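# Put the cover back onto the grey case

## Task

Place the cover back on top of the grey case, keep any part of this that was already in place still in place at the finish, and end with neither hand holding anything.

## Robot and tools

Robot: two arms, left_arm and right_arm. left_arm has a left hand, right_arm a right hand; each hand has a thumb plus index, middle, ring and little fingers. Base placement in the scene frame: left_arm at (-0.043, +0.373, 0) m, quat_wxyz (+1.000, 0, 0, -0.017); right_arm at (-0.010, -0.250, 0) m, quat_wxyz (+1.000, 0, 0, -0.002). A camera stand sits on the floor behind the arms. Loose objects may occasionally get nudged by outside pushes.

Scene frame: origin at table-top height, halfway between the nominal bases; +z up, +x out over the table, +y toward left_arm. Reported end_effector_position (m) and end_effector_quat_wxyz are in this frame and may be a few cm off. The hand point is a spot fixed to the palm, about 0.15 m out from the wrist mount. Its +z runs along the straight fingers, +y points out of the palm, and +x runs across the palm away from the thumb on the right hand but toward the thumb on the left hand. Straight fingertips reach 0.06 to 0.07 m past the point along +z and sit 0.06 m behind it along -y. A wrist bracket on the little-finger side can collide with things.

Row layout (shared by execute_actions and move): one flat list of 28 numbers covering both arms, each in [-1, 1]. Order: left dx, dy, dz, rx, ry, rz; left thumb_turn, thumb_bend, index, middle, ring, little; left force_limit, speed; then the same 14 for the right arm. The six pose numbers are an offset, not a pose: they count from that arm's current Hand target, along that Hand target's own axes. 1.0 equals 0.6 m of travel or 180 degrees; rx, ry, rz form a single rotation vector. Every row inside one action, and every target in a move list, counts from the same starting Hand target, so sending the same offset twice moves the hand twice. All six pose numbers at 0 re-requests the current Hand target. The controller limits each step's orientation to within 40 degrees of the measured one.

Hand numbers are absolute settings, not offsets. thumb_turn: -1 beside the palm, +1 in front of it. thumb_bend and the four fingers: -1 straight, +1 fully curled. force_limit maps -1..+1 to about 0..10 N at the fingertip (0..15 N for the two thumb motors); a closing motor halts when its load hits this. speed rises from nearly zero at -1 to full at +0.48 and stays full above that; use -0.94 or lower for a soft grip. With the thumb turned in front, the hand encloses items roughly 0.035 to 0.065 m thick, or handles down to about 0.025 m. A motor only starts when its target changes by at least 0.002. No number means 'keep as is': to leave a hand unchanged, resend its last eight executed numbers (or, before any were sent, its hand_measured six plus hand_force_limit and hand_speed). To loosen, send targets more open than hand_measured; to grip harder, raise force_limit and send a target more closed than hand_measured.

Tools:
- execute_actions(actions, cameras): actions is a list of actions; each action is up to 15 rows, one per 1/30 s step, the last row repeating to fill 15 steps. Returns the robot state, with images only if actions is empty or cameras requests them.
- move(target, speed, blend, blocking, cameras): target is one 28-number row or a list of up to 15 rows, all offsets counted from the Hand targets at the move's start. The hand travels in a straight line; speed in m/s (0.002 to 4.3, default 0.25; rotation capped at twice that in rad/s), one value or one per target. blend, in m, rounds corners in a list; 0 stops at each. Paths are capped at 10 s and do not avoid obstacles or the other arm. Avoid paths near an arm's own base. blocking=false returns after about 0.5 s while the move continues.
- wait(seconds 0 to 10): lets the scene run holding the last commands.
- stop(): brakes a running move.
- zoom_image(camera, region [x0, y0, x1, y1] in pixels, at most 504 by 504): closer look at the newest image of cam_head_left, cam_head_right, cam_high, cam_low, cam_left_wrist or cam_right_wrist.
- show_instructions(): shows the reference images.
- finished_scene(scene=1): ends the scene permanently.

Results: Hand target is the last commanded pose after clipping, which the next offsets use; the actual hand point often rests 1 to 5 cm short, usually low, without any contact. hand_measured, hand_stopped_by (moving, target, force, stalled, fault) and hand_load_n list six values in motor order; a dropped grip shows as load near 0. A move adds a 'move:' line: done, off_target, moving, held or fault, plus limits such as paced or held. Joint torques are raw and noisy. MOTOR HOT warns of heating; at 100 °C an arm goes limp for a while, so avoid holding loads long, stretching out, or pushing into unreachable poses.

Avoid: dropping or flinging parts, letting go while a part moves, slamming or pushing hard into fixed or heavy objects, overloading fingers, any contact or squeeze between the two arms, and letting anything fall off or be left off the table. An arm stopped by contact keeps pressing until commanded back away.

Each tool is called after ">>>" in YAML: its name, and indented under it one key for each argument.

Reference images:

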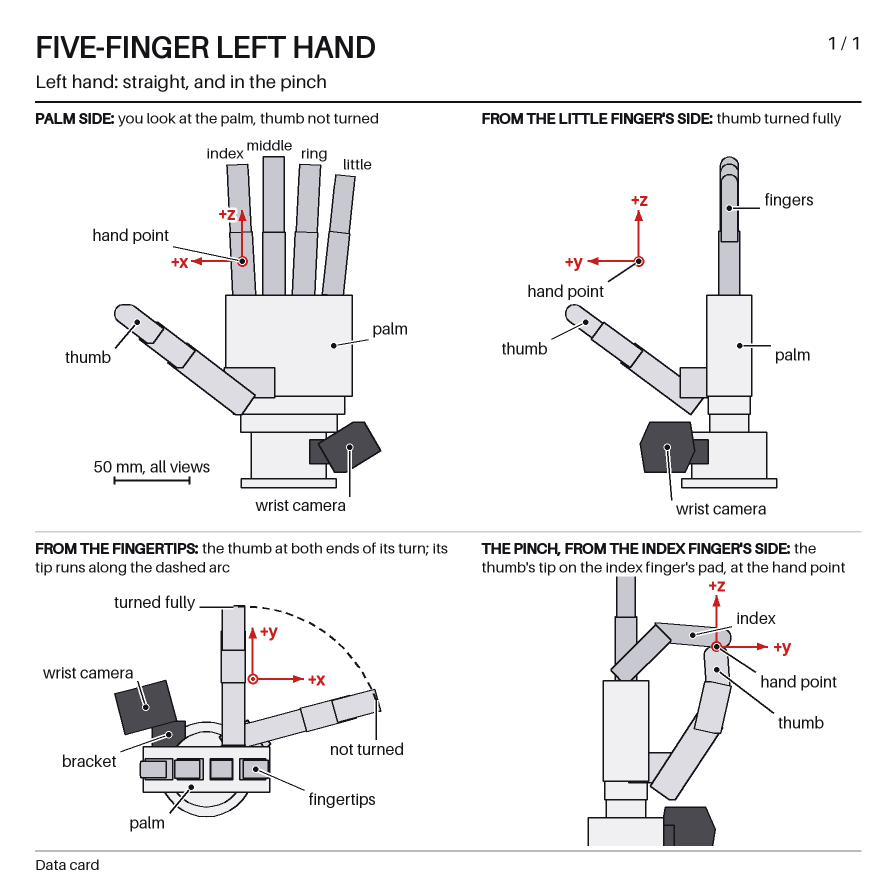

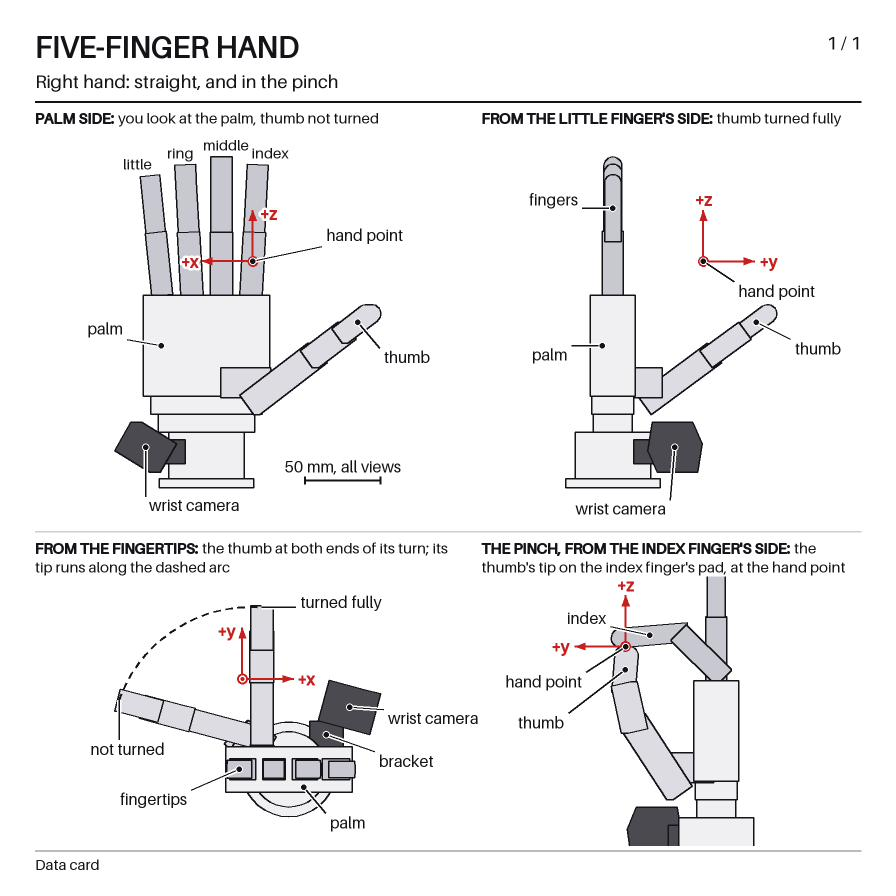

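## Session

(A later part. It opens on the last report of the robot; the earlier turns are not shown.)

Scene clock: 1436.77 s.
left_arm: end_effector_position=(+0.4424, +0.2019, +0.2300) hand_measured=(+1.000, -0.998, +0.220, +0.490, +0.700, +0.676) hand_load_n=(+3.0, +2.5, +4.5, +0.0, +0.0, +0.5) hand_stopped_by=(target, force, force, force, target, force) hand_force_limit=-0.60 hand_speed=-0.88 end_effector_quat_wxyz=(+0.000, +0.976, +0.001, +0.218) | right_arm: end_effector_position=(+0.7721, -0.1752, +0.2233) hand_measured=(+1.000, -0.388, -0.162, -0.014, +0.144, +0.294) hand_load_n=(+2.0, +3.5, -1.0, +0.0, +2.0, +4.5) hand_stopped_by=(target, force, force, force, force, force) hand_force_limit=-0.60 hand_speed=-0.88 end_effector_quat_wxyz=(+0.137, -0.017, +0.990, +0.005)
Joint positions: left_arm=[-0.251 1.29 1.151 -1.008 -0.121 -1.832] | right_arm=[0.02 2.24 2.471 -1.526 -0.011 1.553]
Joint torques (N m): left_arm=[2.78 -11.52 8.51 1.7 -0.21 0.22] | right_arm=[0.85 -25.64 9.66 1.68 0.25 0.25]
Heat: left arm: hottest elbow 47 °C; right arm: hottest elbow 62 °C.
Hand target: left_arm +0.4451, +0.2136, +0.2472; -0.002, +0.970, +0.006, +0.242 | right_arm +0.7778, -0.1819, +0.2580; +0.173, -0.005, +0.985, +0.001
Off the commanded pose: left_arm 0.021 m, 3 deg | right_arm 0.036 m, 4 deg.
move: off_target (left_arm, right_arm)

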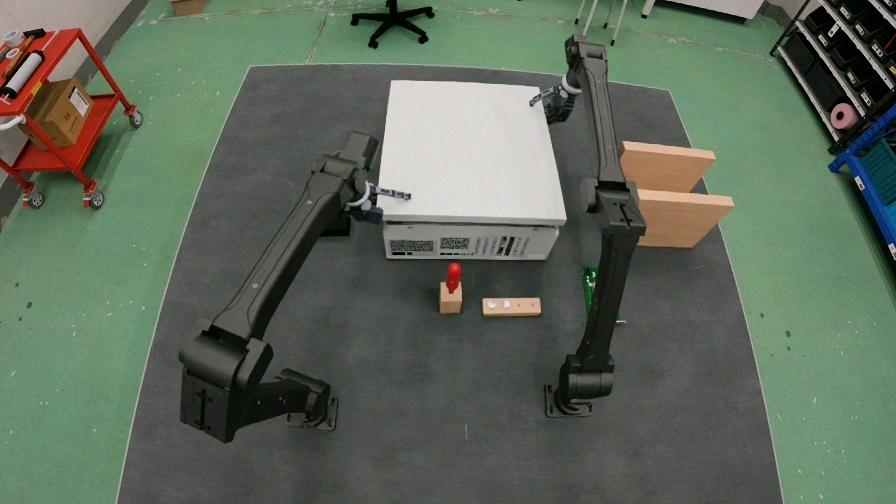

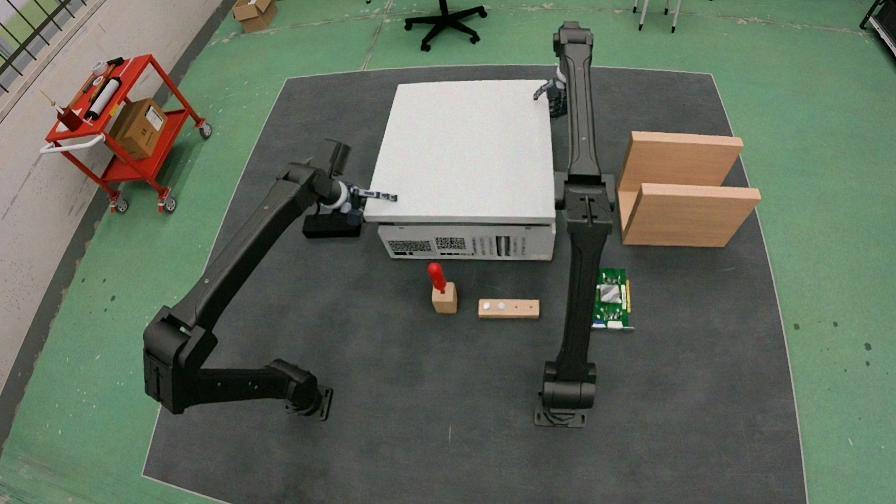

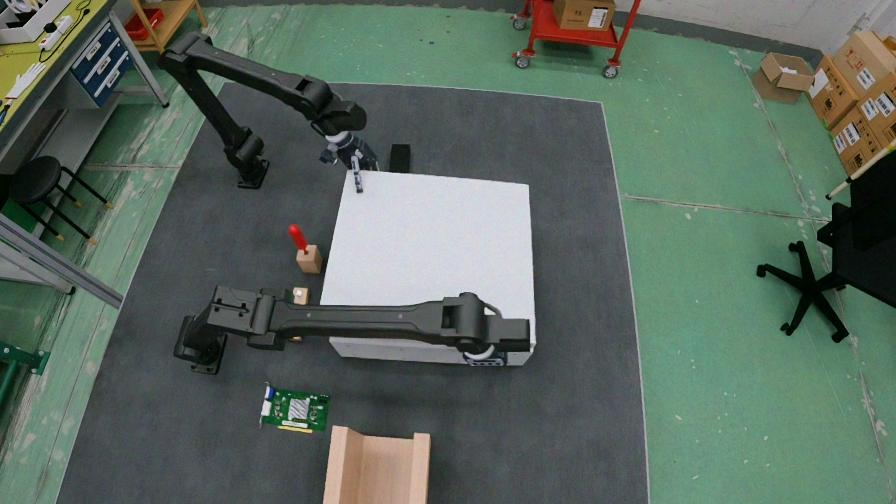

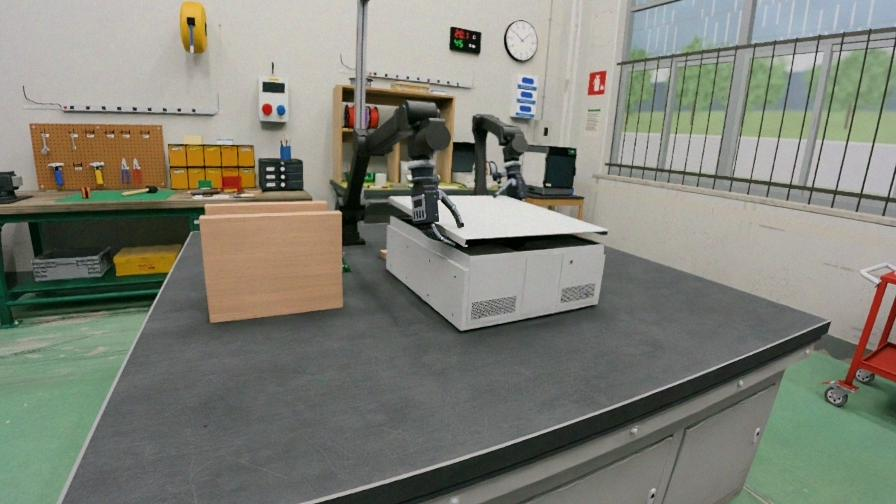

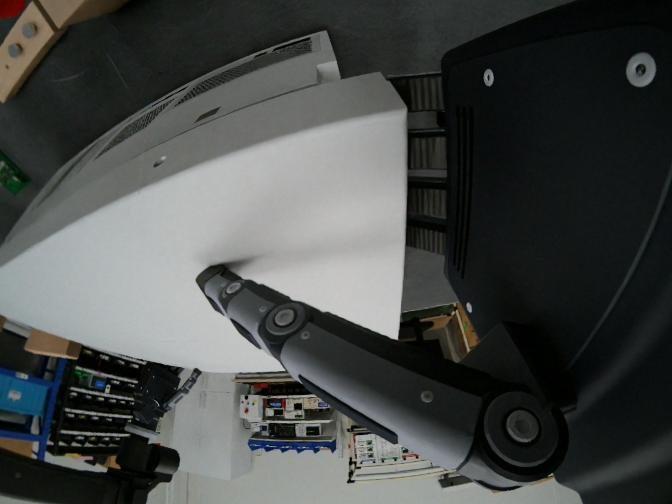

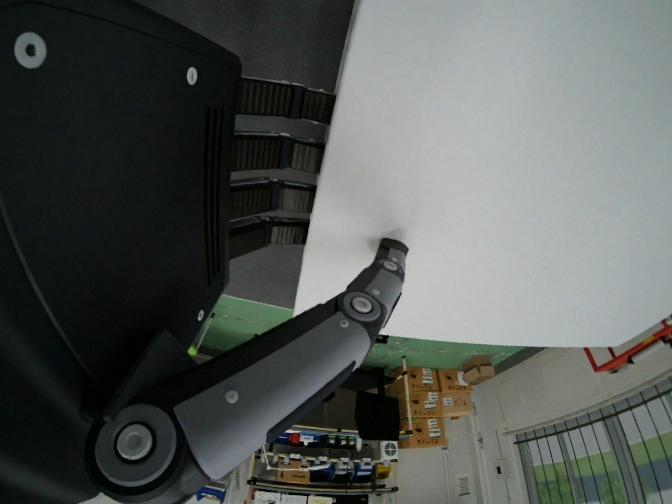

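>>> zoom_image:
  camera: "cam_head_left"
  region: [366, 190, 446, 270]

>>> zoom_image:
  camera: "cam_head_left"
  region: [510, 190, 590, 270]

>>> zoom_image:
  camera: "cam_head_right"
  region: [350, 190, 430, 270]

>>> zoom_image:
  camera: "cam_head_right"
  region: [510, 190, 590, 270]

>>> zoom_image:
  camera: "cam_low"
  region: [380, 190, 500, 290]

>>> zoom_image:
  camera: "cam_low"
  region: [540, 190, 640, 290]

>>> zoom_image:
  camera: "cam_high"
  region: [480, 300, 560, 380]

>>> zoom_image:
  camera: "cam_high"
  region: [310, 290, 410, 390]

Scaled by 6.300.

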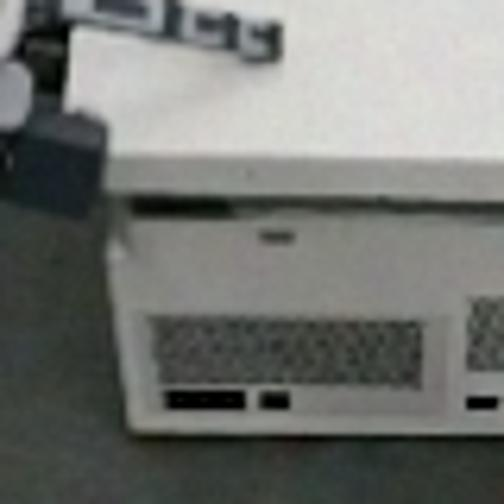

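Scaled by 6.300.

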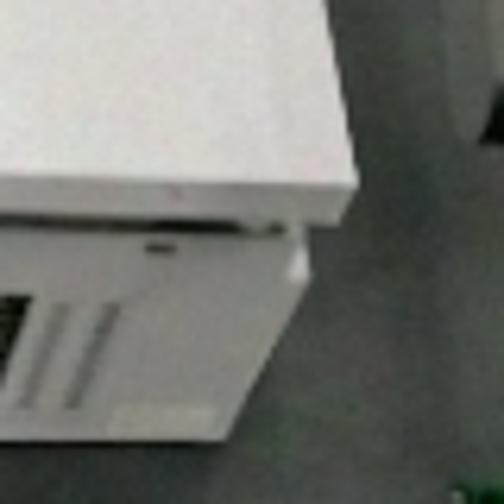

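Scaled by 6.300.

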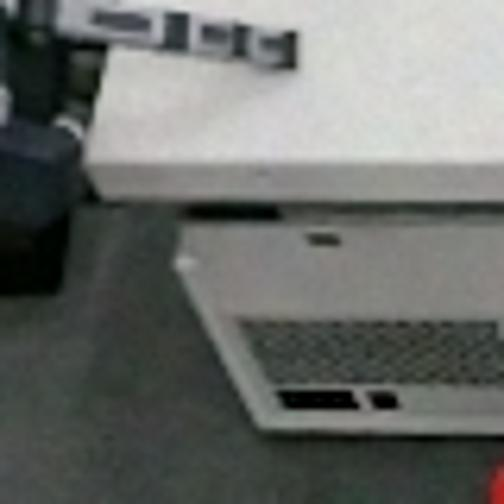

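Scaled by 6.300.

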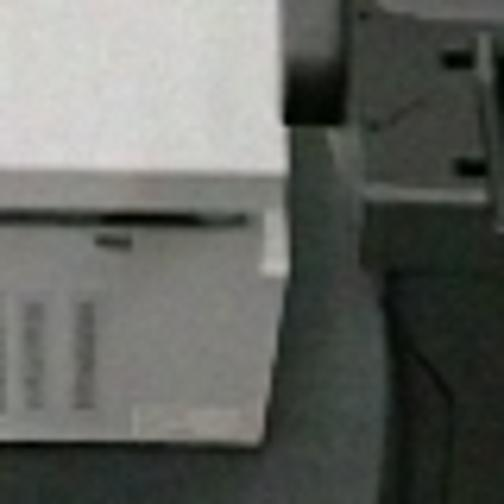

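Scaled by 4.200.

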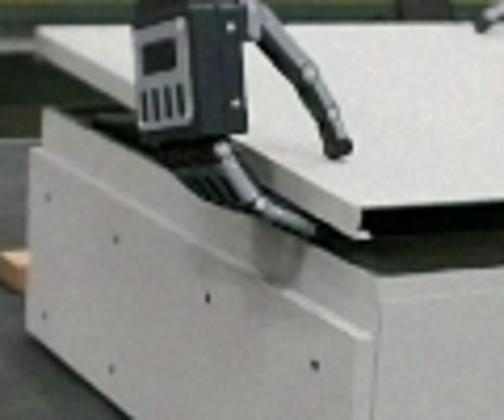

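Scaled by 5.040.

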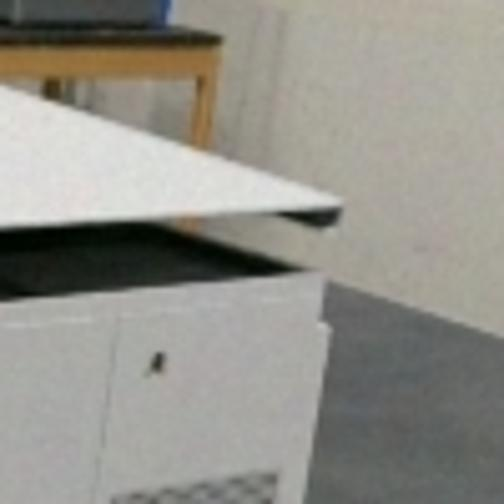

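Scaled by 6.300.

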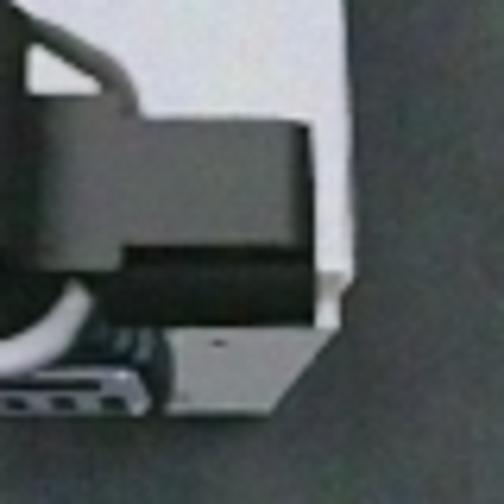

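Scaled by 5.040.

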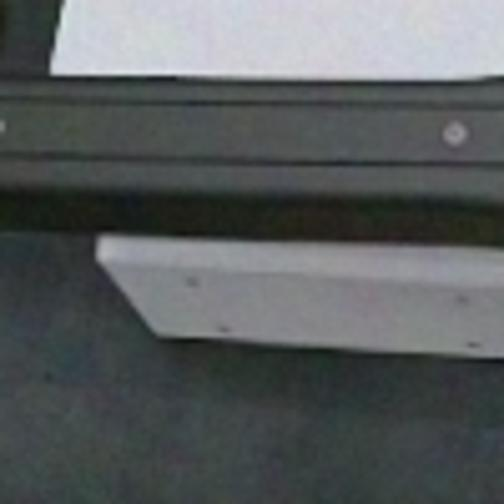

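>>> move:
  target: [0.0140,0.0183,0.0075,0.0026,0,-0.0049,1,0.4,0.4,0.5,0.7,0.9,-0.6,-0.88, -0.0255,-0.0087,0.0093,-0.0019,0,-0.0053,1,0.4,0.4,0.5,0.6,0.8,-0.6,-0.88]
  speed: 0.05
  cameras: ["all"]

>>> zoom_image:
  camera: "cam_head_left"
  region: [366, 190, 446, 270]

>>> zoom_image:
  camera: "cam_head_left"
  region: [510, 190, 590, 270]

>>> zoom_image:
  camera: "cam_head_right"
  region: [350, 190, 430, 270]

>>> zoom_image:
  camera: "cam_head_right"
  region: [510, 190, 590, 270]

>>> zoom_image:
  camera: "cam_low"
  region: [380, 190, 500, 290]

>>> zoom_image:
  camera: "cam_low"
  region: [540, 190, 640, 290]

>>> zoom_image:
  camera: "cam_high"
  region: [480, 300, 560, 380]

>>> zoom_image:
  camera: "cam_high"
  region: [310, 290, 410, 390]

Scene clock: 1573.97 s.
left_arm: end_effector_position=(+0.4442, +0.2010, +0.2282) hand_measured=(+1.000, -0.998, +0.220, +0.490, +0.700, +0.676) hand_load_n=(+2.5, +3.0, +4.5, +0.5, +0.0, +1.5) hand_stopped_by=(target, force, force, force, target, force) hand_force_limit=-0.60 hand_speed=-0.88 end_effector_quat_wxyz=(-0.002, +0.976, +0.006, +0.219) | right_arm: end_effector_position=(+0.7772, -0.1739, +0.2229) hand_measured=(+1.000, -0.388, -0.162, -0.014, +0.144, +0.294) hand_load_n=(+1.0, +5.0, -2.0, +0.0, +1.5, +5.0) hand_stopped_by=(target, force, force, force, force, force) hand_force_limit=-0.60 hand_speed=-0.88 end_effector_quat_wxyz=(+0.135, -0.020, +0.991, +0.008)
Joint positions: left_arm=[-0.257 1.295 1.151 -1.003 -0.13 -1.846] | right_arm=[0.02 2.278 2.538 -1.56 -0.017 1.55]
Joint torques (N m): left_arm=[1.14 -9.41 10.62 1.44 -0.6 -0.02] | right_arm=[0.15 -22.71 16.81 0.76 0.24 0.06]
Heat: left arm: hottest elbow 43 °C; right arm: hottest elbow 49 °C.
Hand target: left_arm +0.4547, +0.2026, +0.2471; -0.004, +0.970, +0.014, +0.242 | right_arm +0.7941, -0.1870, +0.2579; +0.173, -0.014, +0.985, +0.002
Off the commanded pose: left_arm 0.022 m, 3 deg | right_arm 0.041 m, 5 deg.
move: off_target (left_arm, right_arm)

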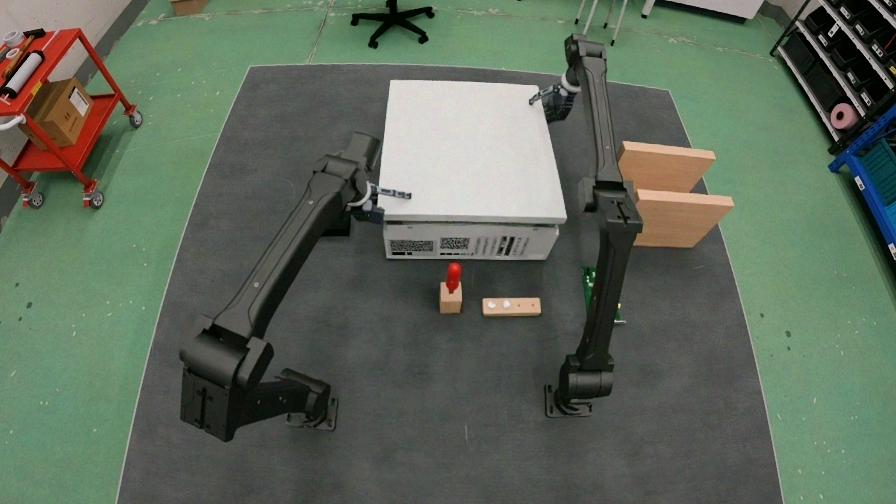

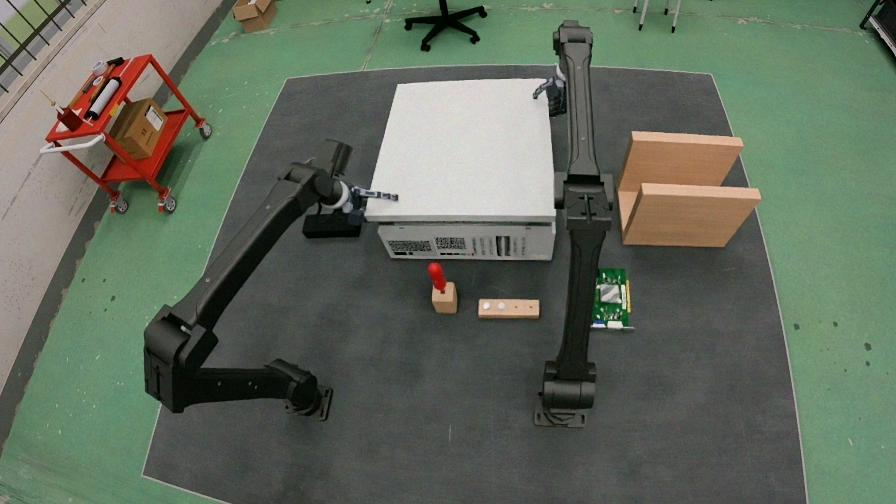

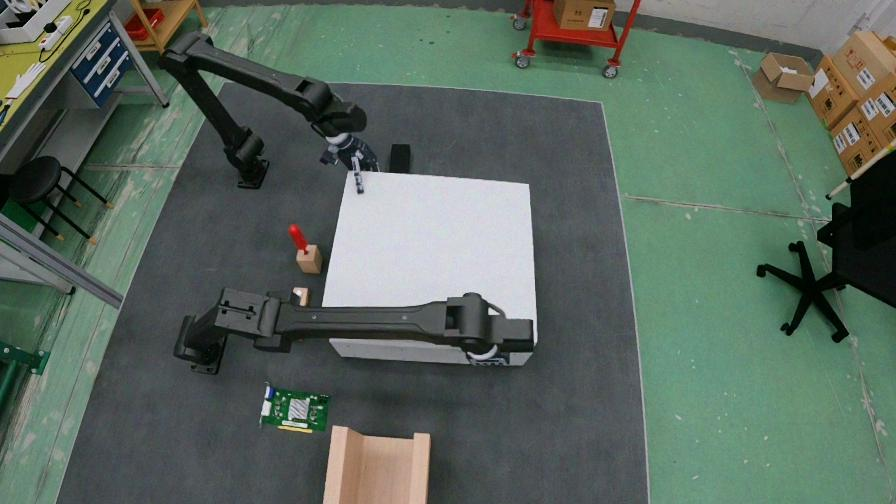

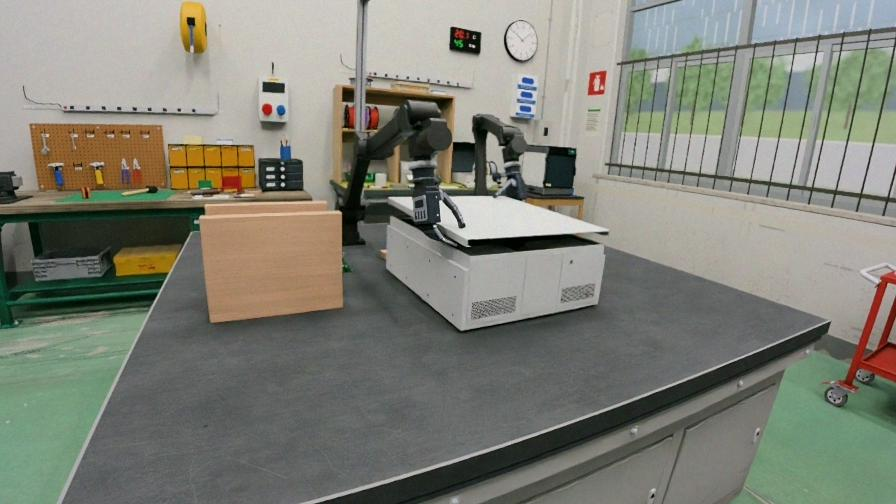

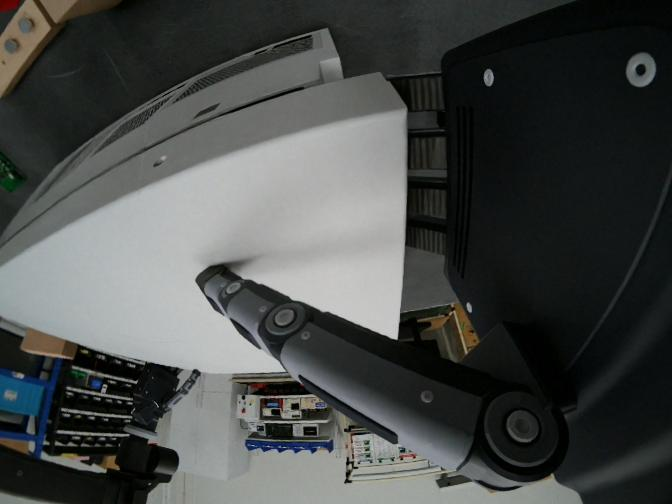

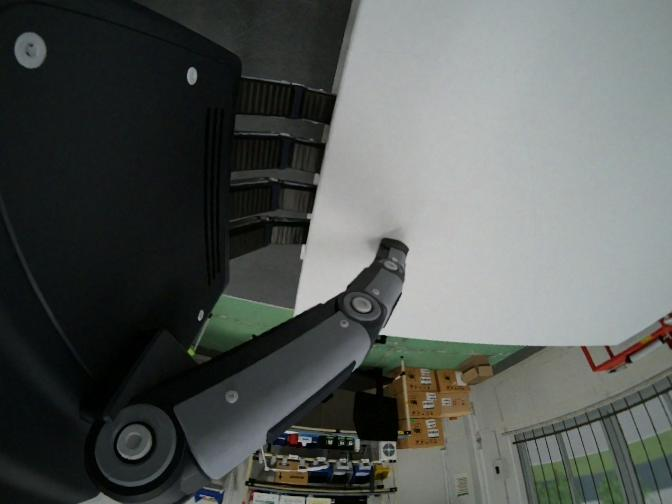

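Scaled by 6.300.

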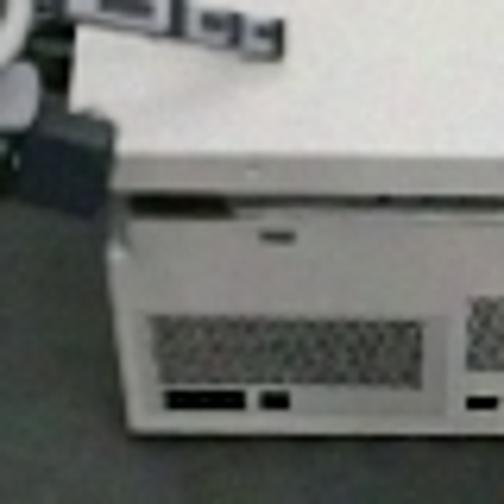

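Scaled by 6.300.

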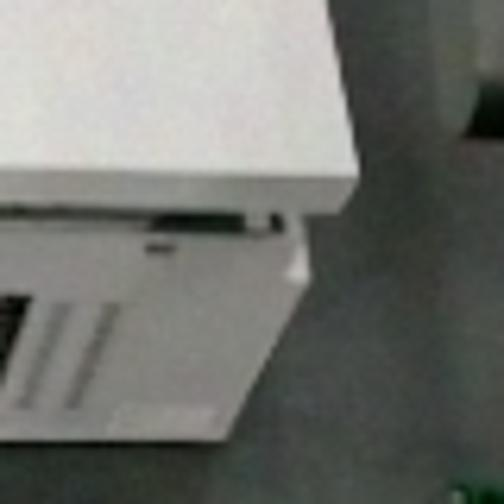

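Scaled by 6.300.

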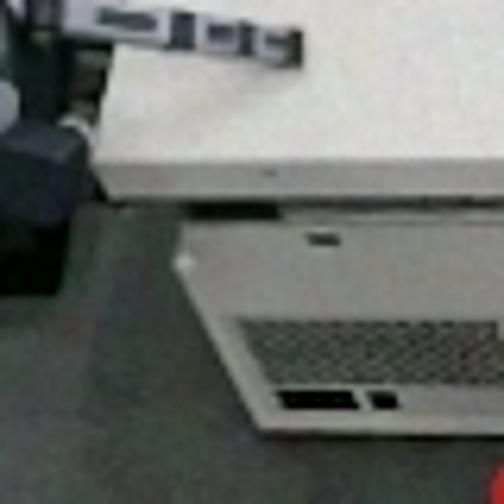

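Scaled by 6.300.

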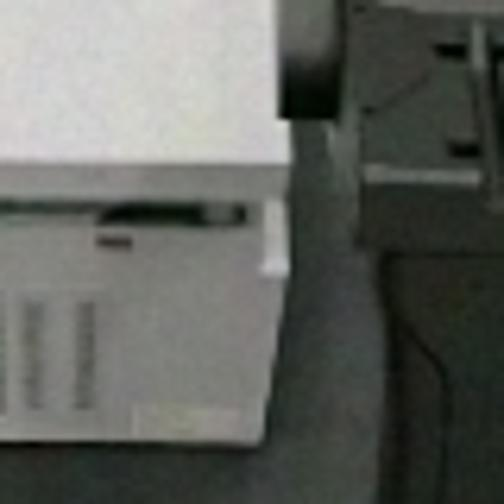

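Scaled by 4.200.

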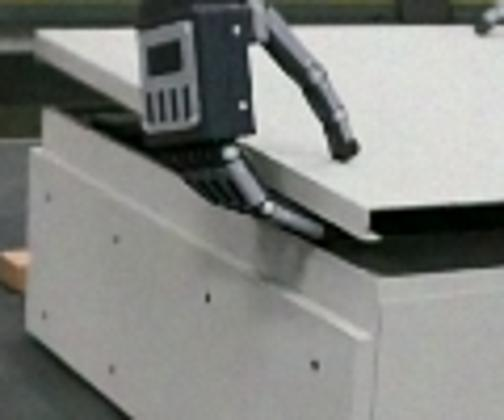

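Scaled by 5.040.

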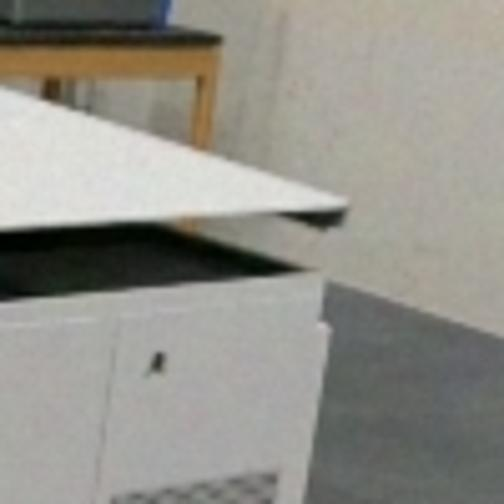

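Scaled by 6.300.

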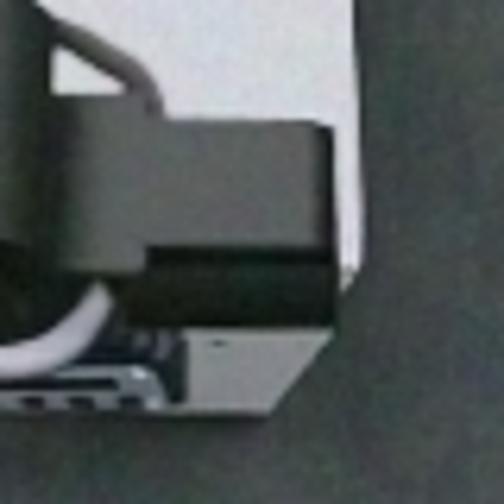

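Scaled by 5.040.

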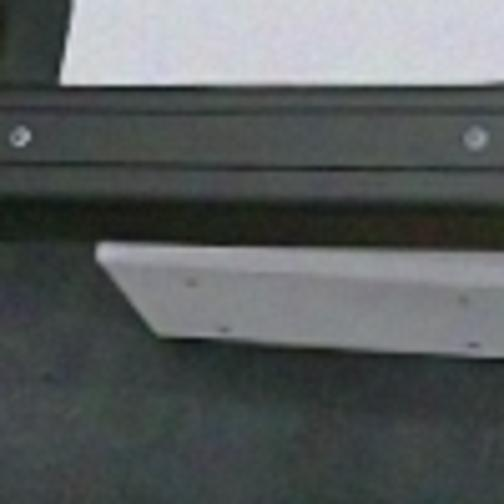

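>>> move:
  target: [0.0117,0.0168,0.0062,0.0026,0,-0.0049,1,0.4,0.4,0.5,0.7,0.9,-0.6,-0.88, -0.0187,-0.0102,0.0068,-0.0019,0,-0.0053,1,0.4,0.4,0.5,0.6,0.8,-0.6,-0.88]
  speed: 0.05
  cameras: ["all"]

>>> zoom_image:
  camera: "cam_head_left"
  region: [366, 190, 446, 270]

>>> zoom_image:
  camera: "cam_head_left"
  region: [510, 190, 590, 270]

>>> zoom_image:
  camera: "cam_head_right"
  region: [350, 190, 430, 270]

>>> zoom_image:
  camera: "cam_head_right"
  region: [510, 190, 590, 270]

>>> zoom_image:
  camera: "cam_low"
  region: [380, 190, 500, 290]

>>> zoom_image:
  camera: "cam_low"
  region: [540, 190, 640, 290]

>>> zoom_image:
  camera: "cam_high"
  region: [310, 290, 410, 390]

>>> zoom_image:
  camera: "cam_left_wrist"
  region: [100, 0, 460, 260]

Scene clock: 1645.97 s.
left_arm: end_effector_position=(+0.4464, +0.1934, +0.2183) hand_measured=(+1.000, -0.998, +0.220, +0.490, +0.700, +0.676) hand_load_n=(+2.5, +3.5, +3.5, +1.5, +0.5, +2.5) hand_stopped_by=(target, force, force, force, target, force) hand_force_limit=-0.60 hand_speed=-0.88 end_effector_quat_wxyz=(-0.006, +0.977, +0.017, +0.212) | right_arm: end_effector_position=(+0.7905, -0.1708, +0.2228) hand_measured=(+1.000, -0.388, -0.162, -0.014, +0.144, +0.294) hand_load_n=(+0.5, +3.5, -2.0, +0.0, +0.5, +5.5) hand_stopped_by=(target, force, force, force, force, force) hand_force_limit=-0.60 hand_speed=-0.88 end_effector_quat_wxyz=(+0.137, -0.034, +0.990, +0.012)
Joint positions: left_arm=[-0.28 1.318 1.151 -1 -0.147 -1.889] | right_arm=[0.02 2.383 2.731 -1.643 -0.028 1.523]
Joint torques (N m): left_arm=[1.32 -9.41 12.37 1.14 -0.68 0.04] | right_arm=[0.09 -23.41 16.44 1.03 0.29 0.08]
Heat: left arm: hottest elbow 46 °C; right arm: hottest elbow 58 °C.
Hand target: left_arm +0.4629, +0.1929, +0.2471; -0.006, +0.970, +0.022, +0.242 | right_arm +0.8063, -0.1927, +0.2580; +0.173, -0.023, +0.985, +0.004
Off the commanded pose: left_arm 0.033 m, 4 deg | right_arm 0.044 m, 4 deg.
move: off_target (left_arm, right_arm)

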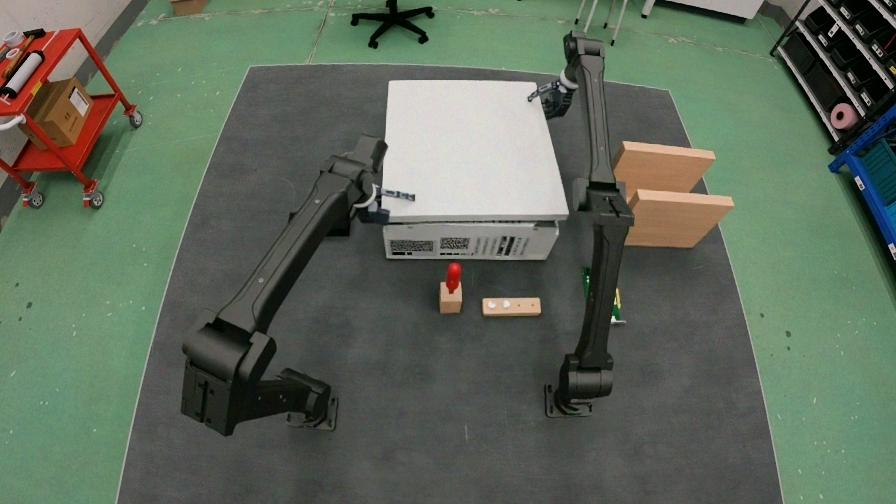

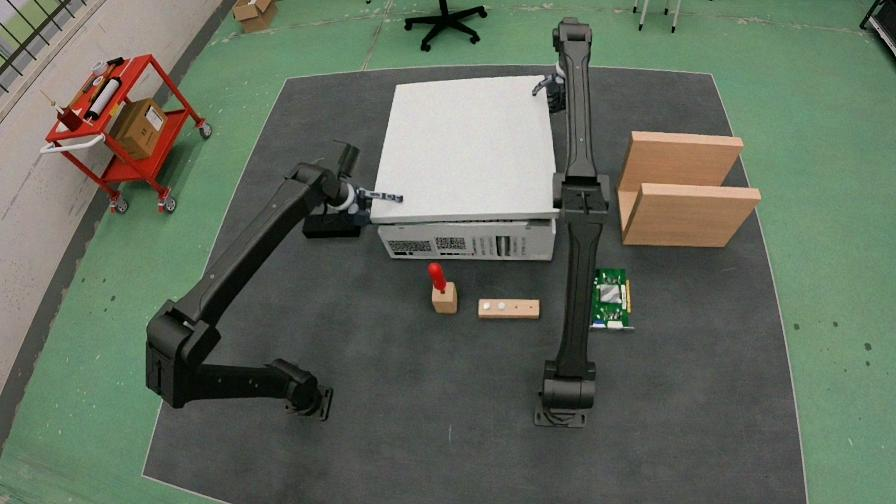

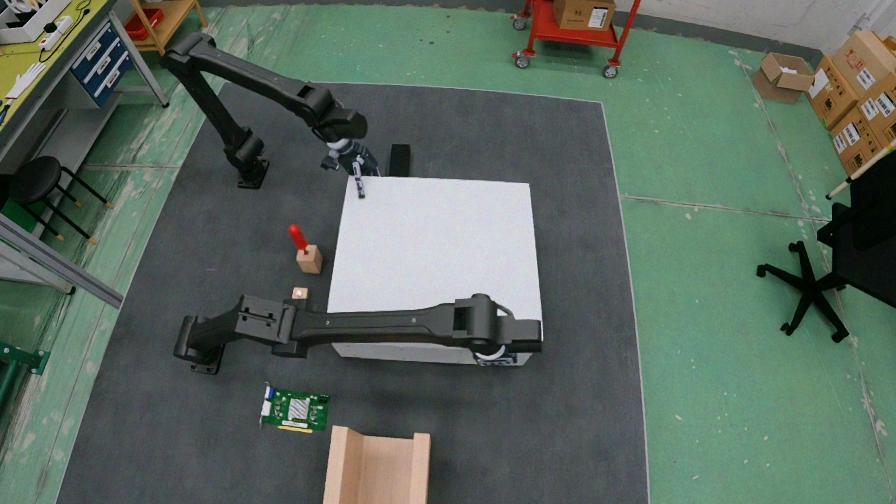

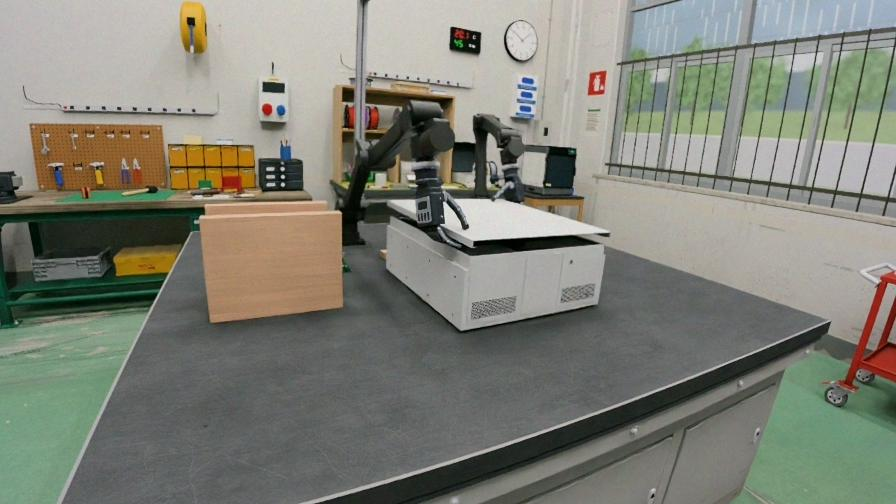

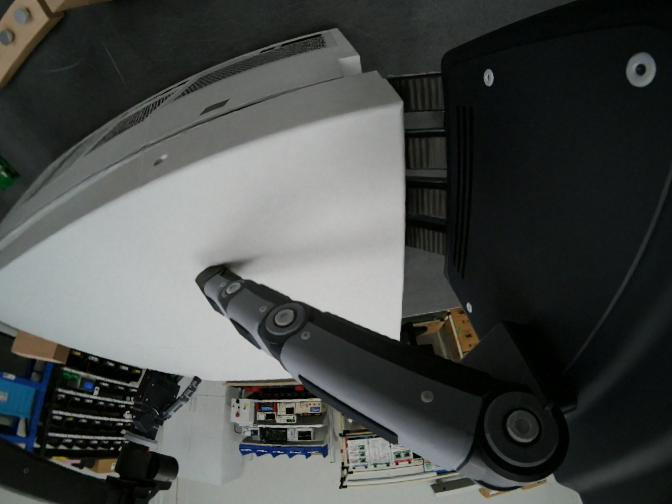

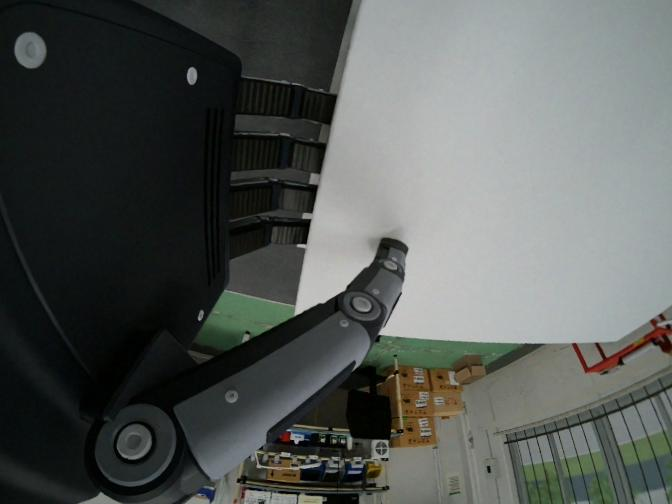

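Scaled by 6.300.

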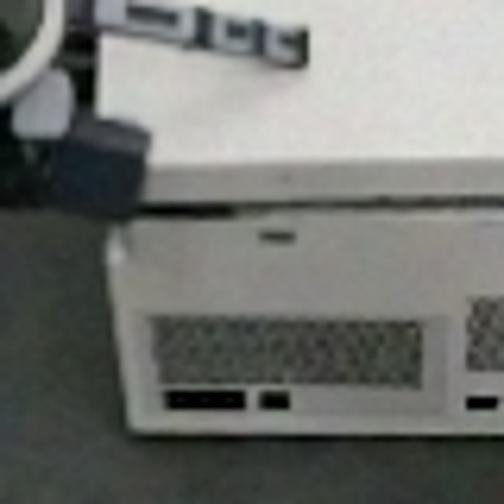

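Scaled by 6.300.

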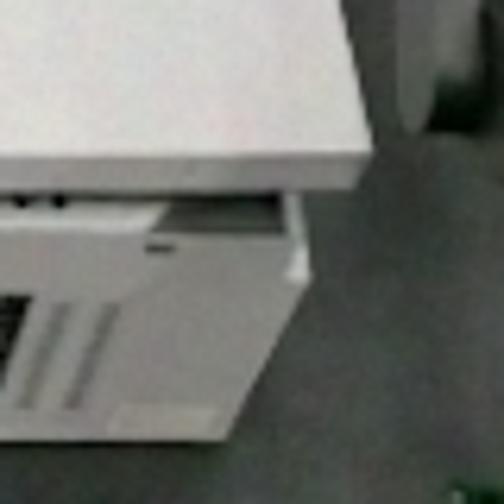

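Scaled by 6.300.

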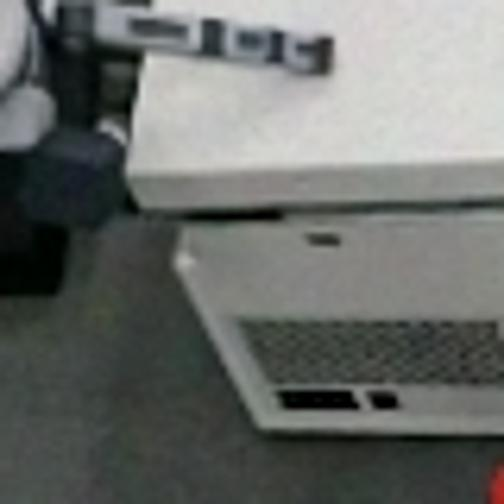

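Scaled by 6.300.

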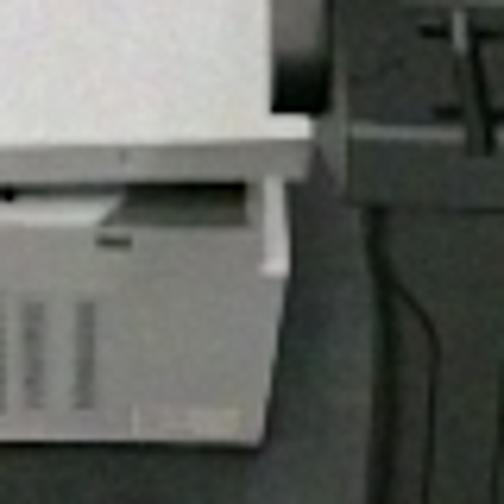

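Scaled by 4.200.

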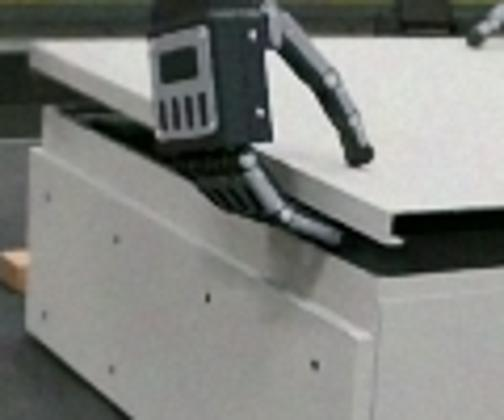

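Scaled by 5.040.

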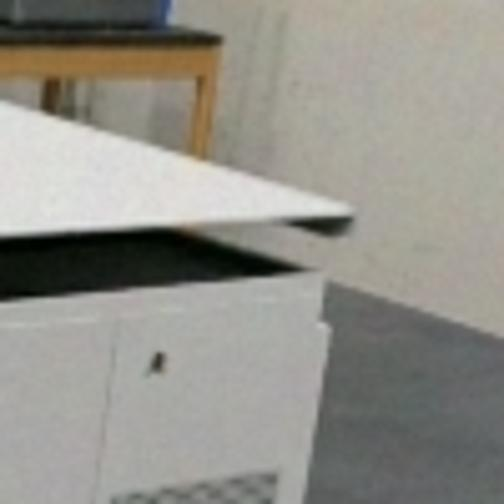

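Scaled by 5.040.

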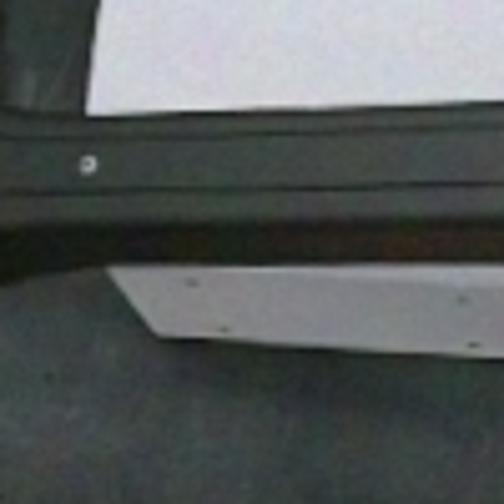

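Scaled by 1.400 from the camera's 672x504 image, which has a finer 960x720 frame.

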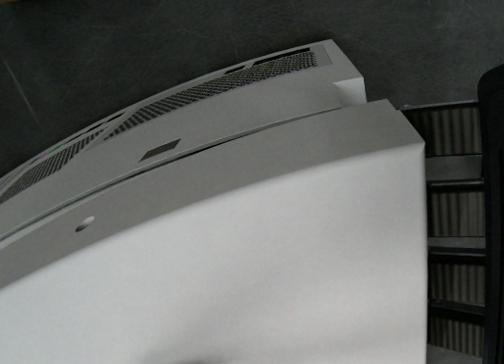

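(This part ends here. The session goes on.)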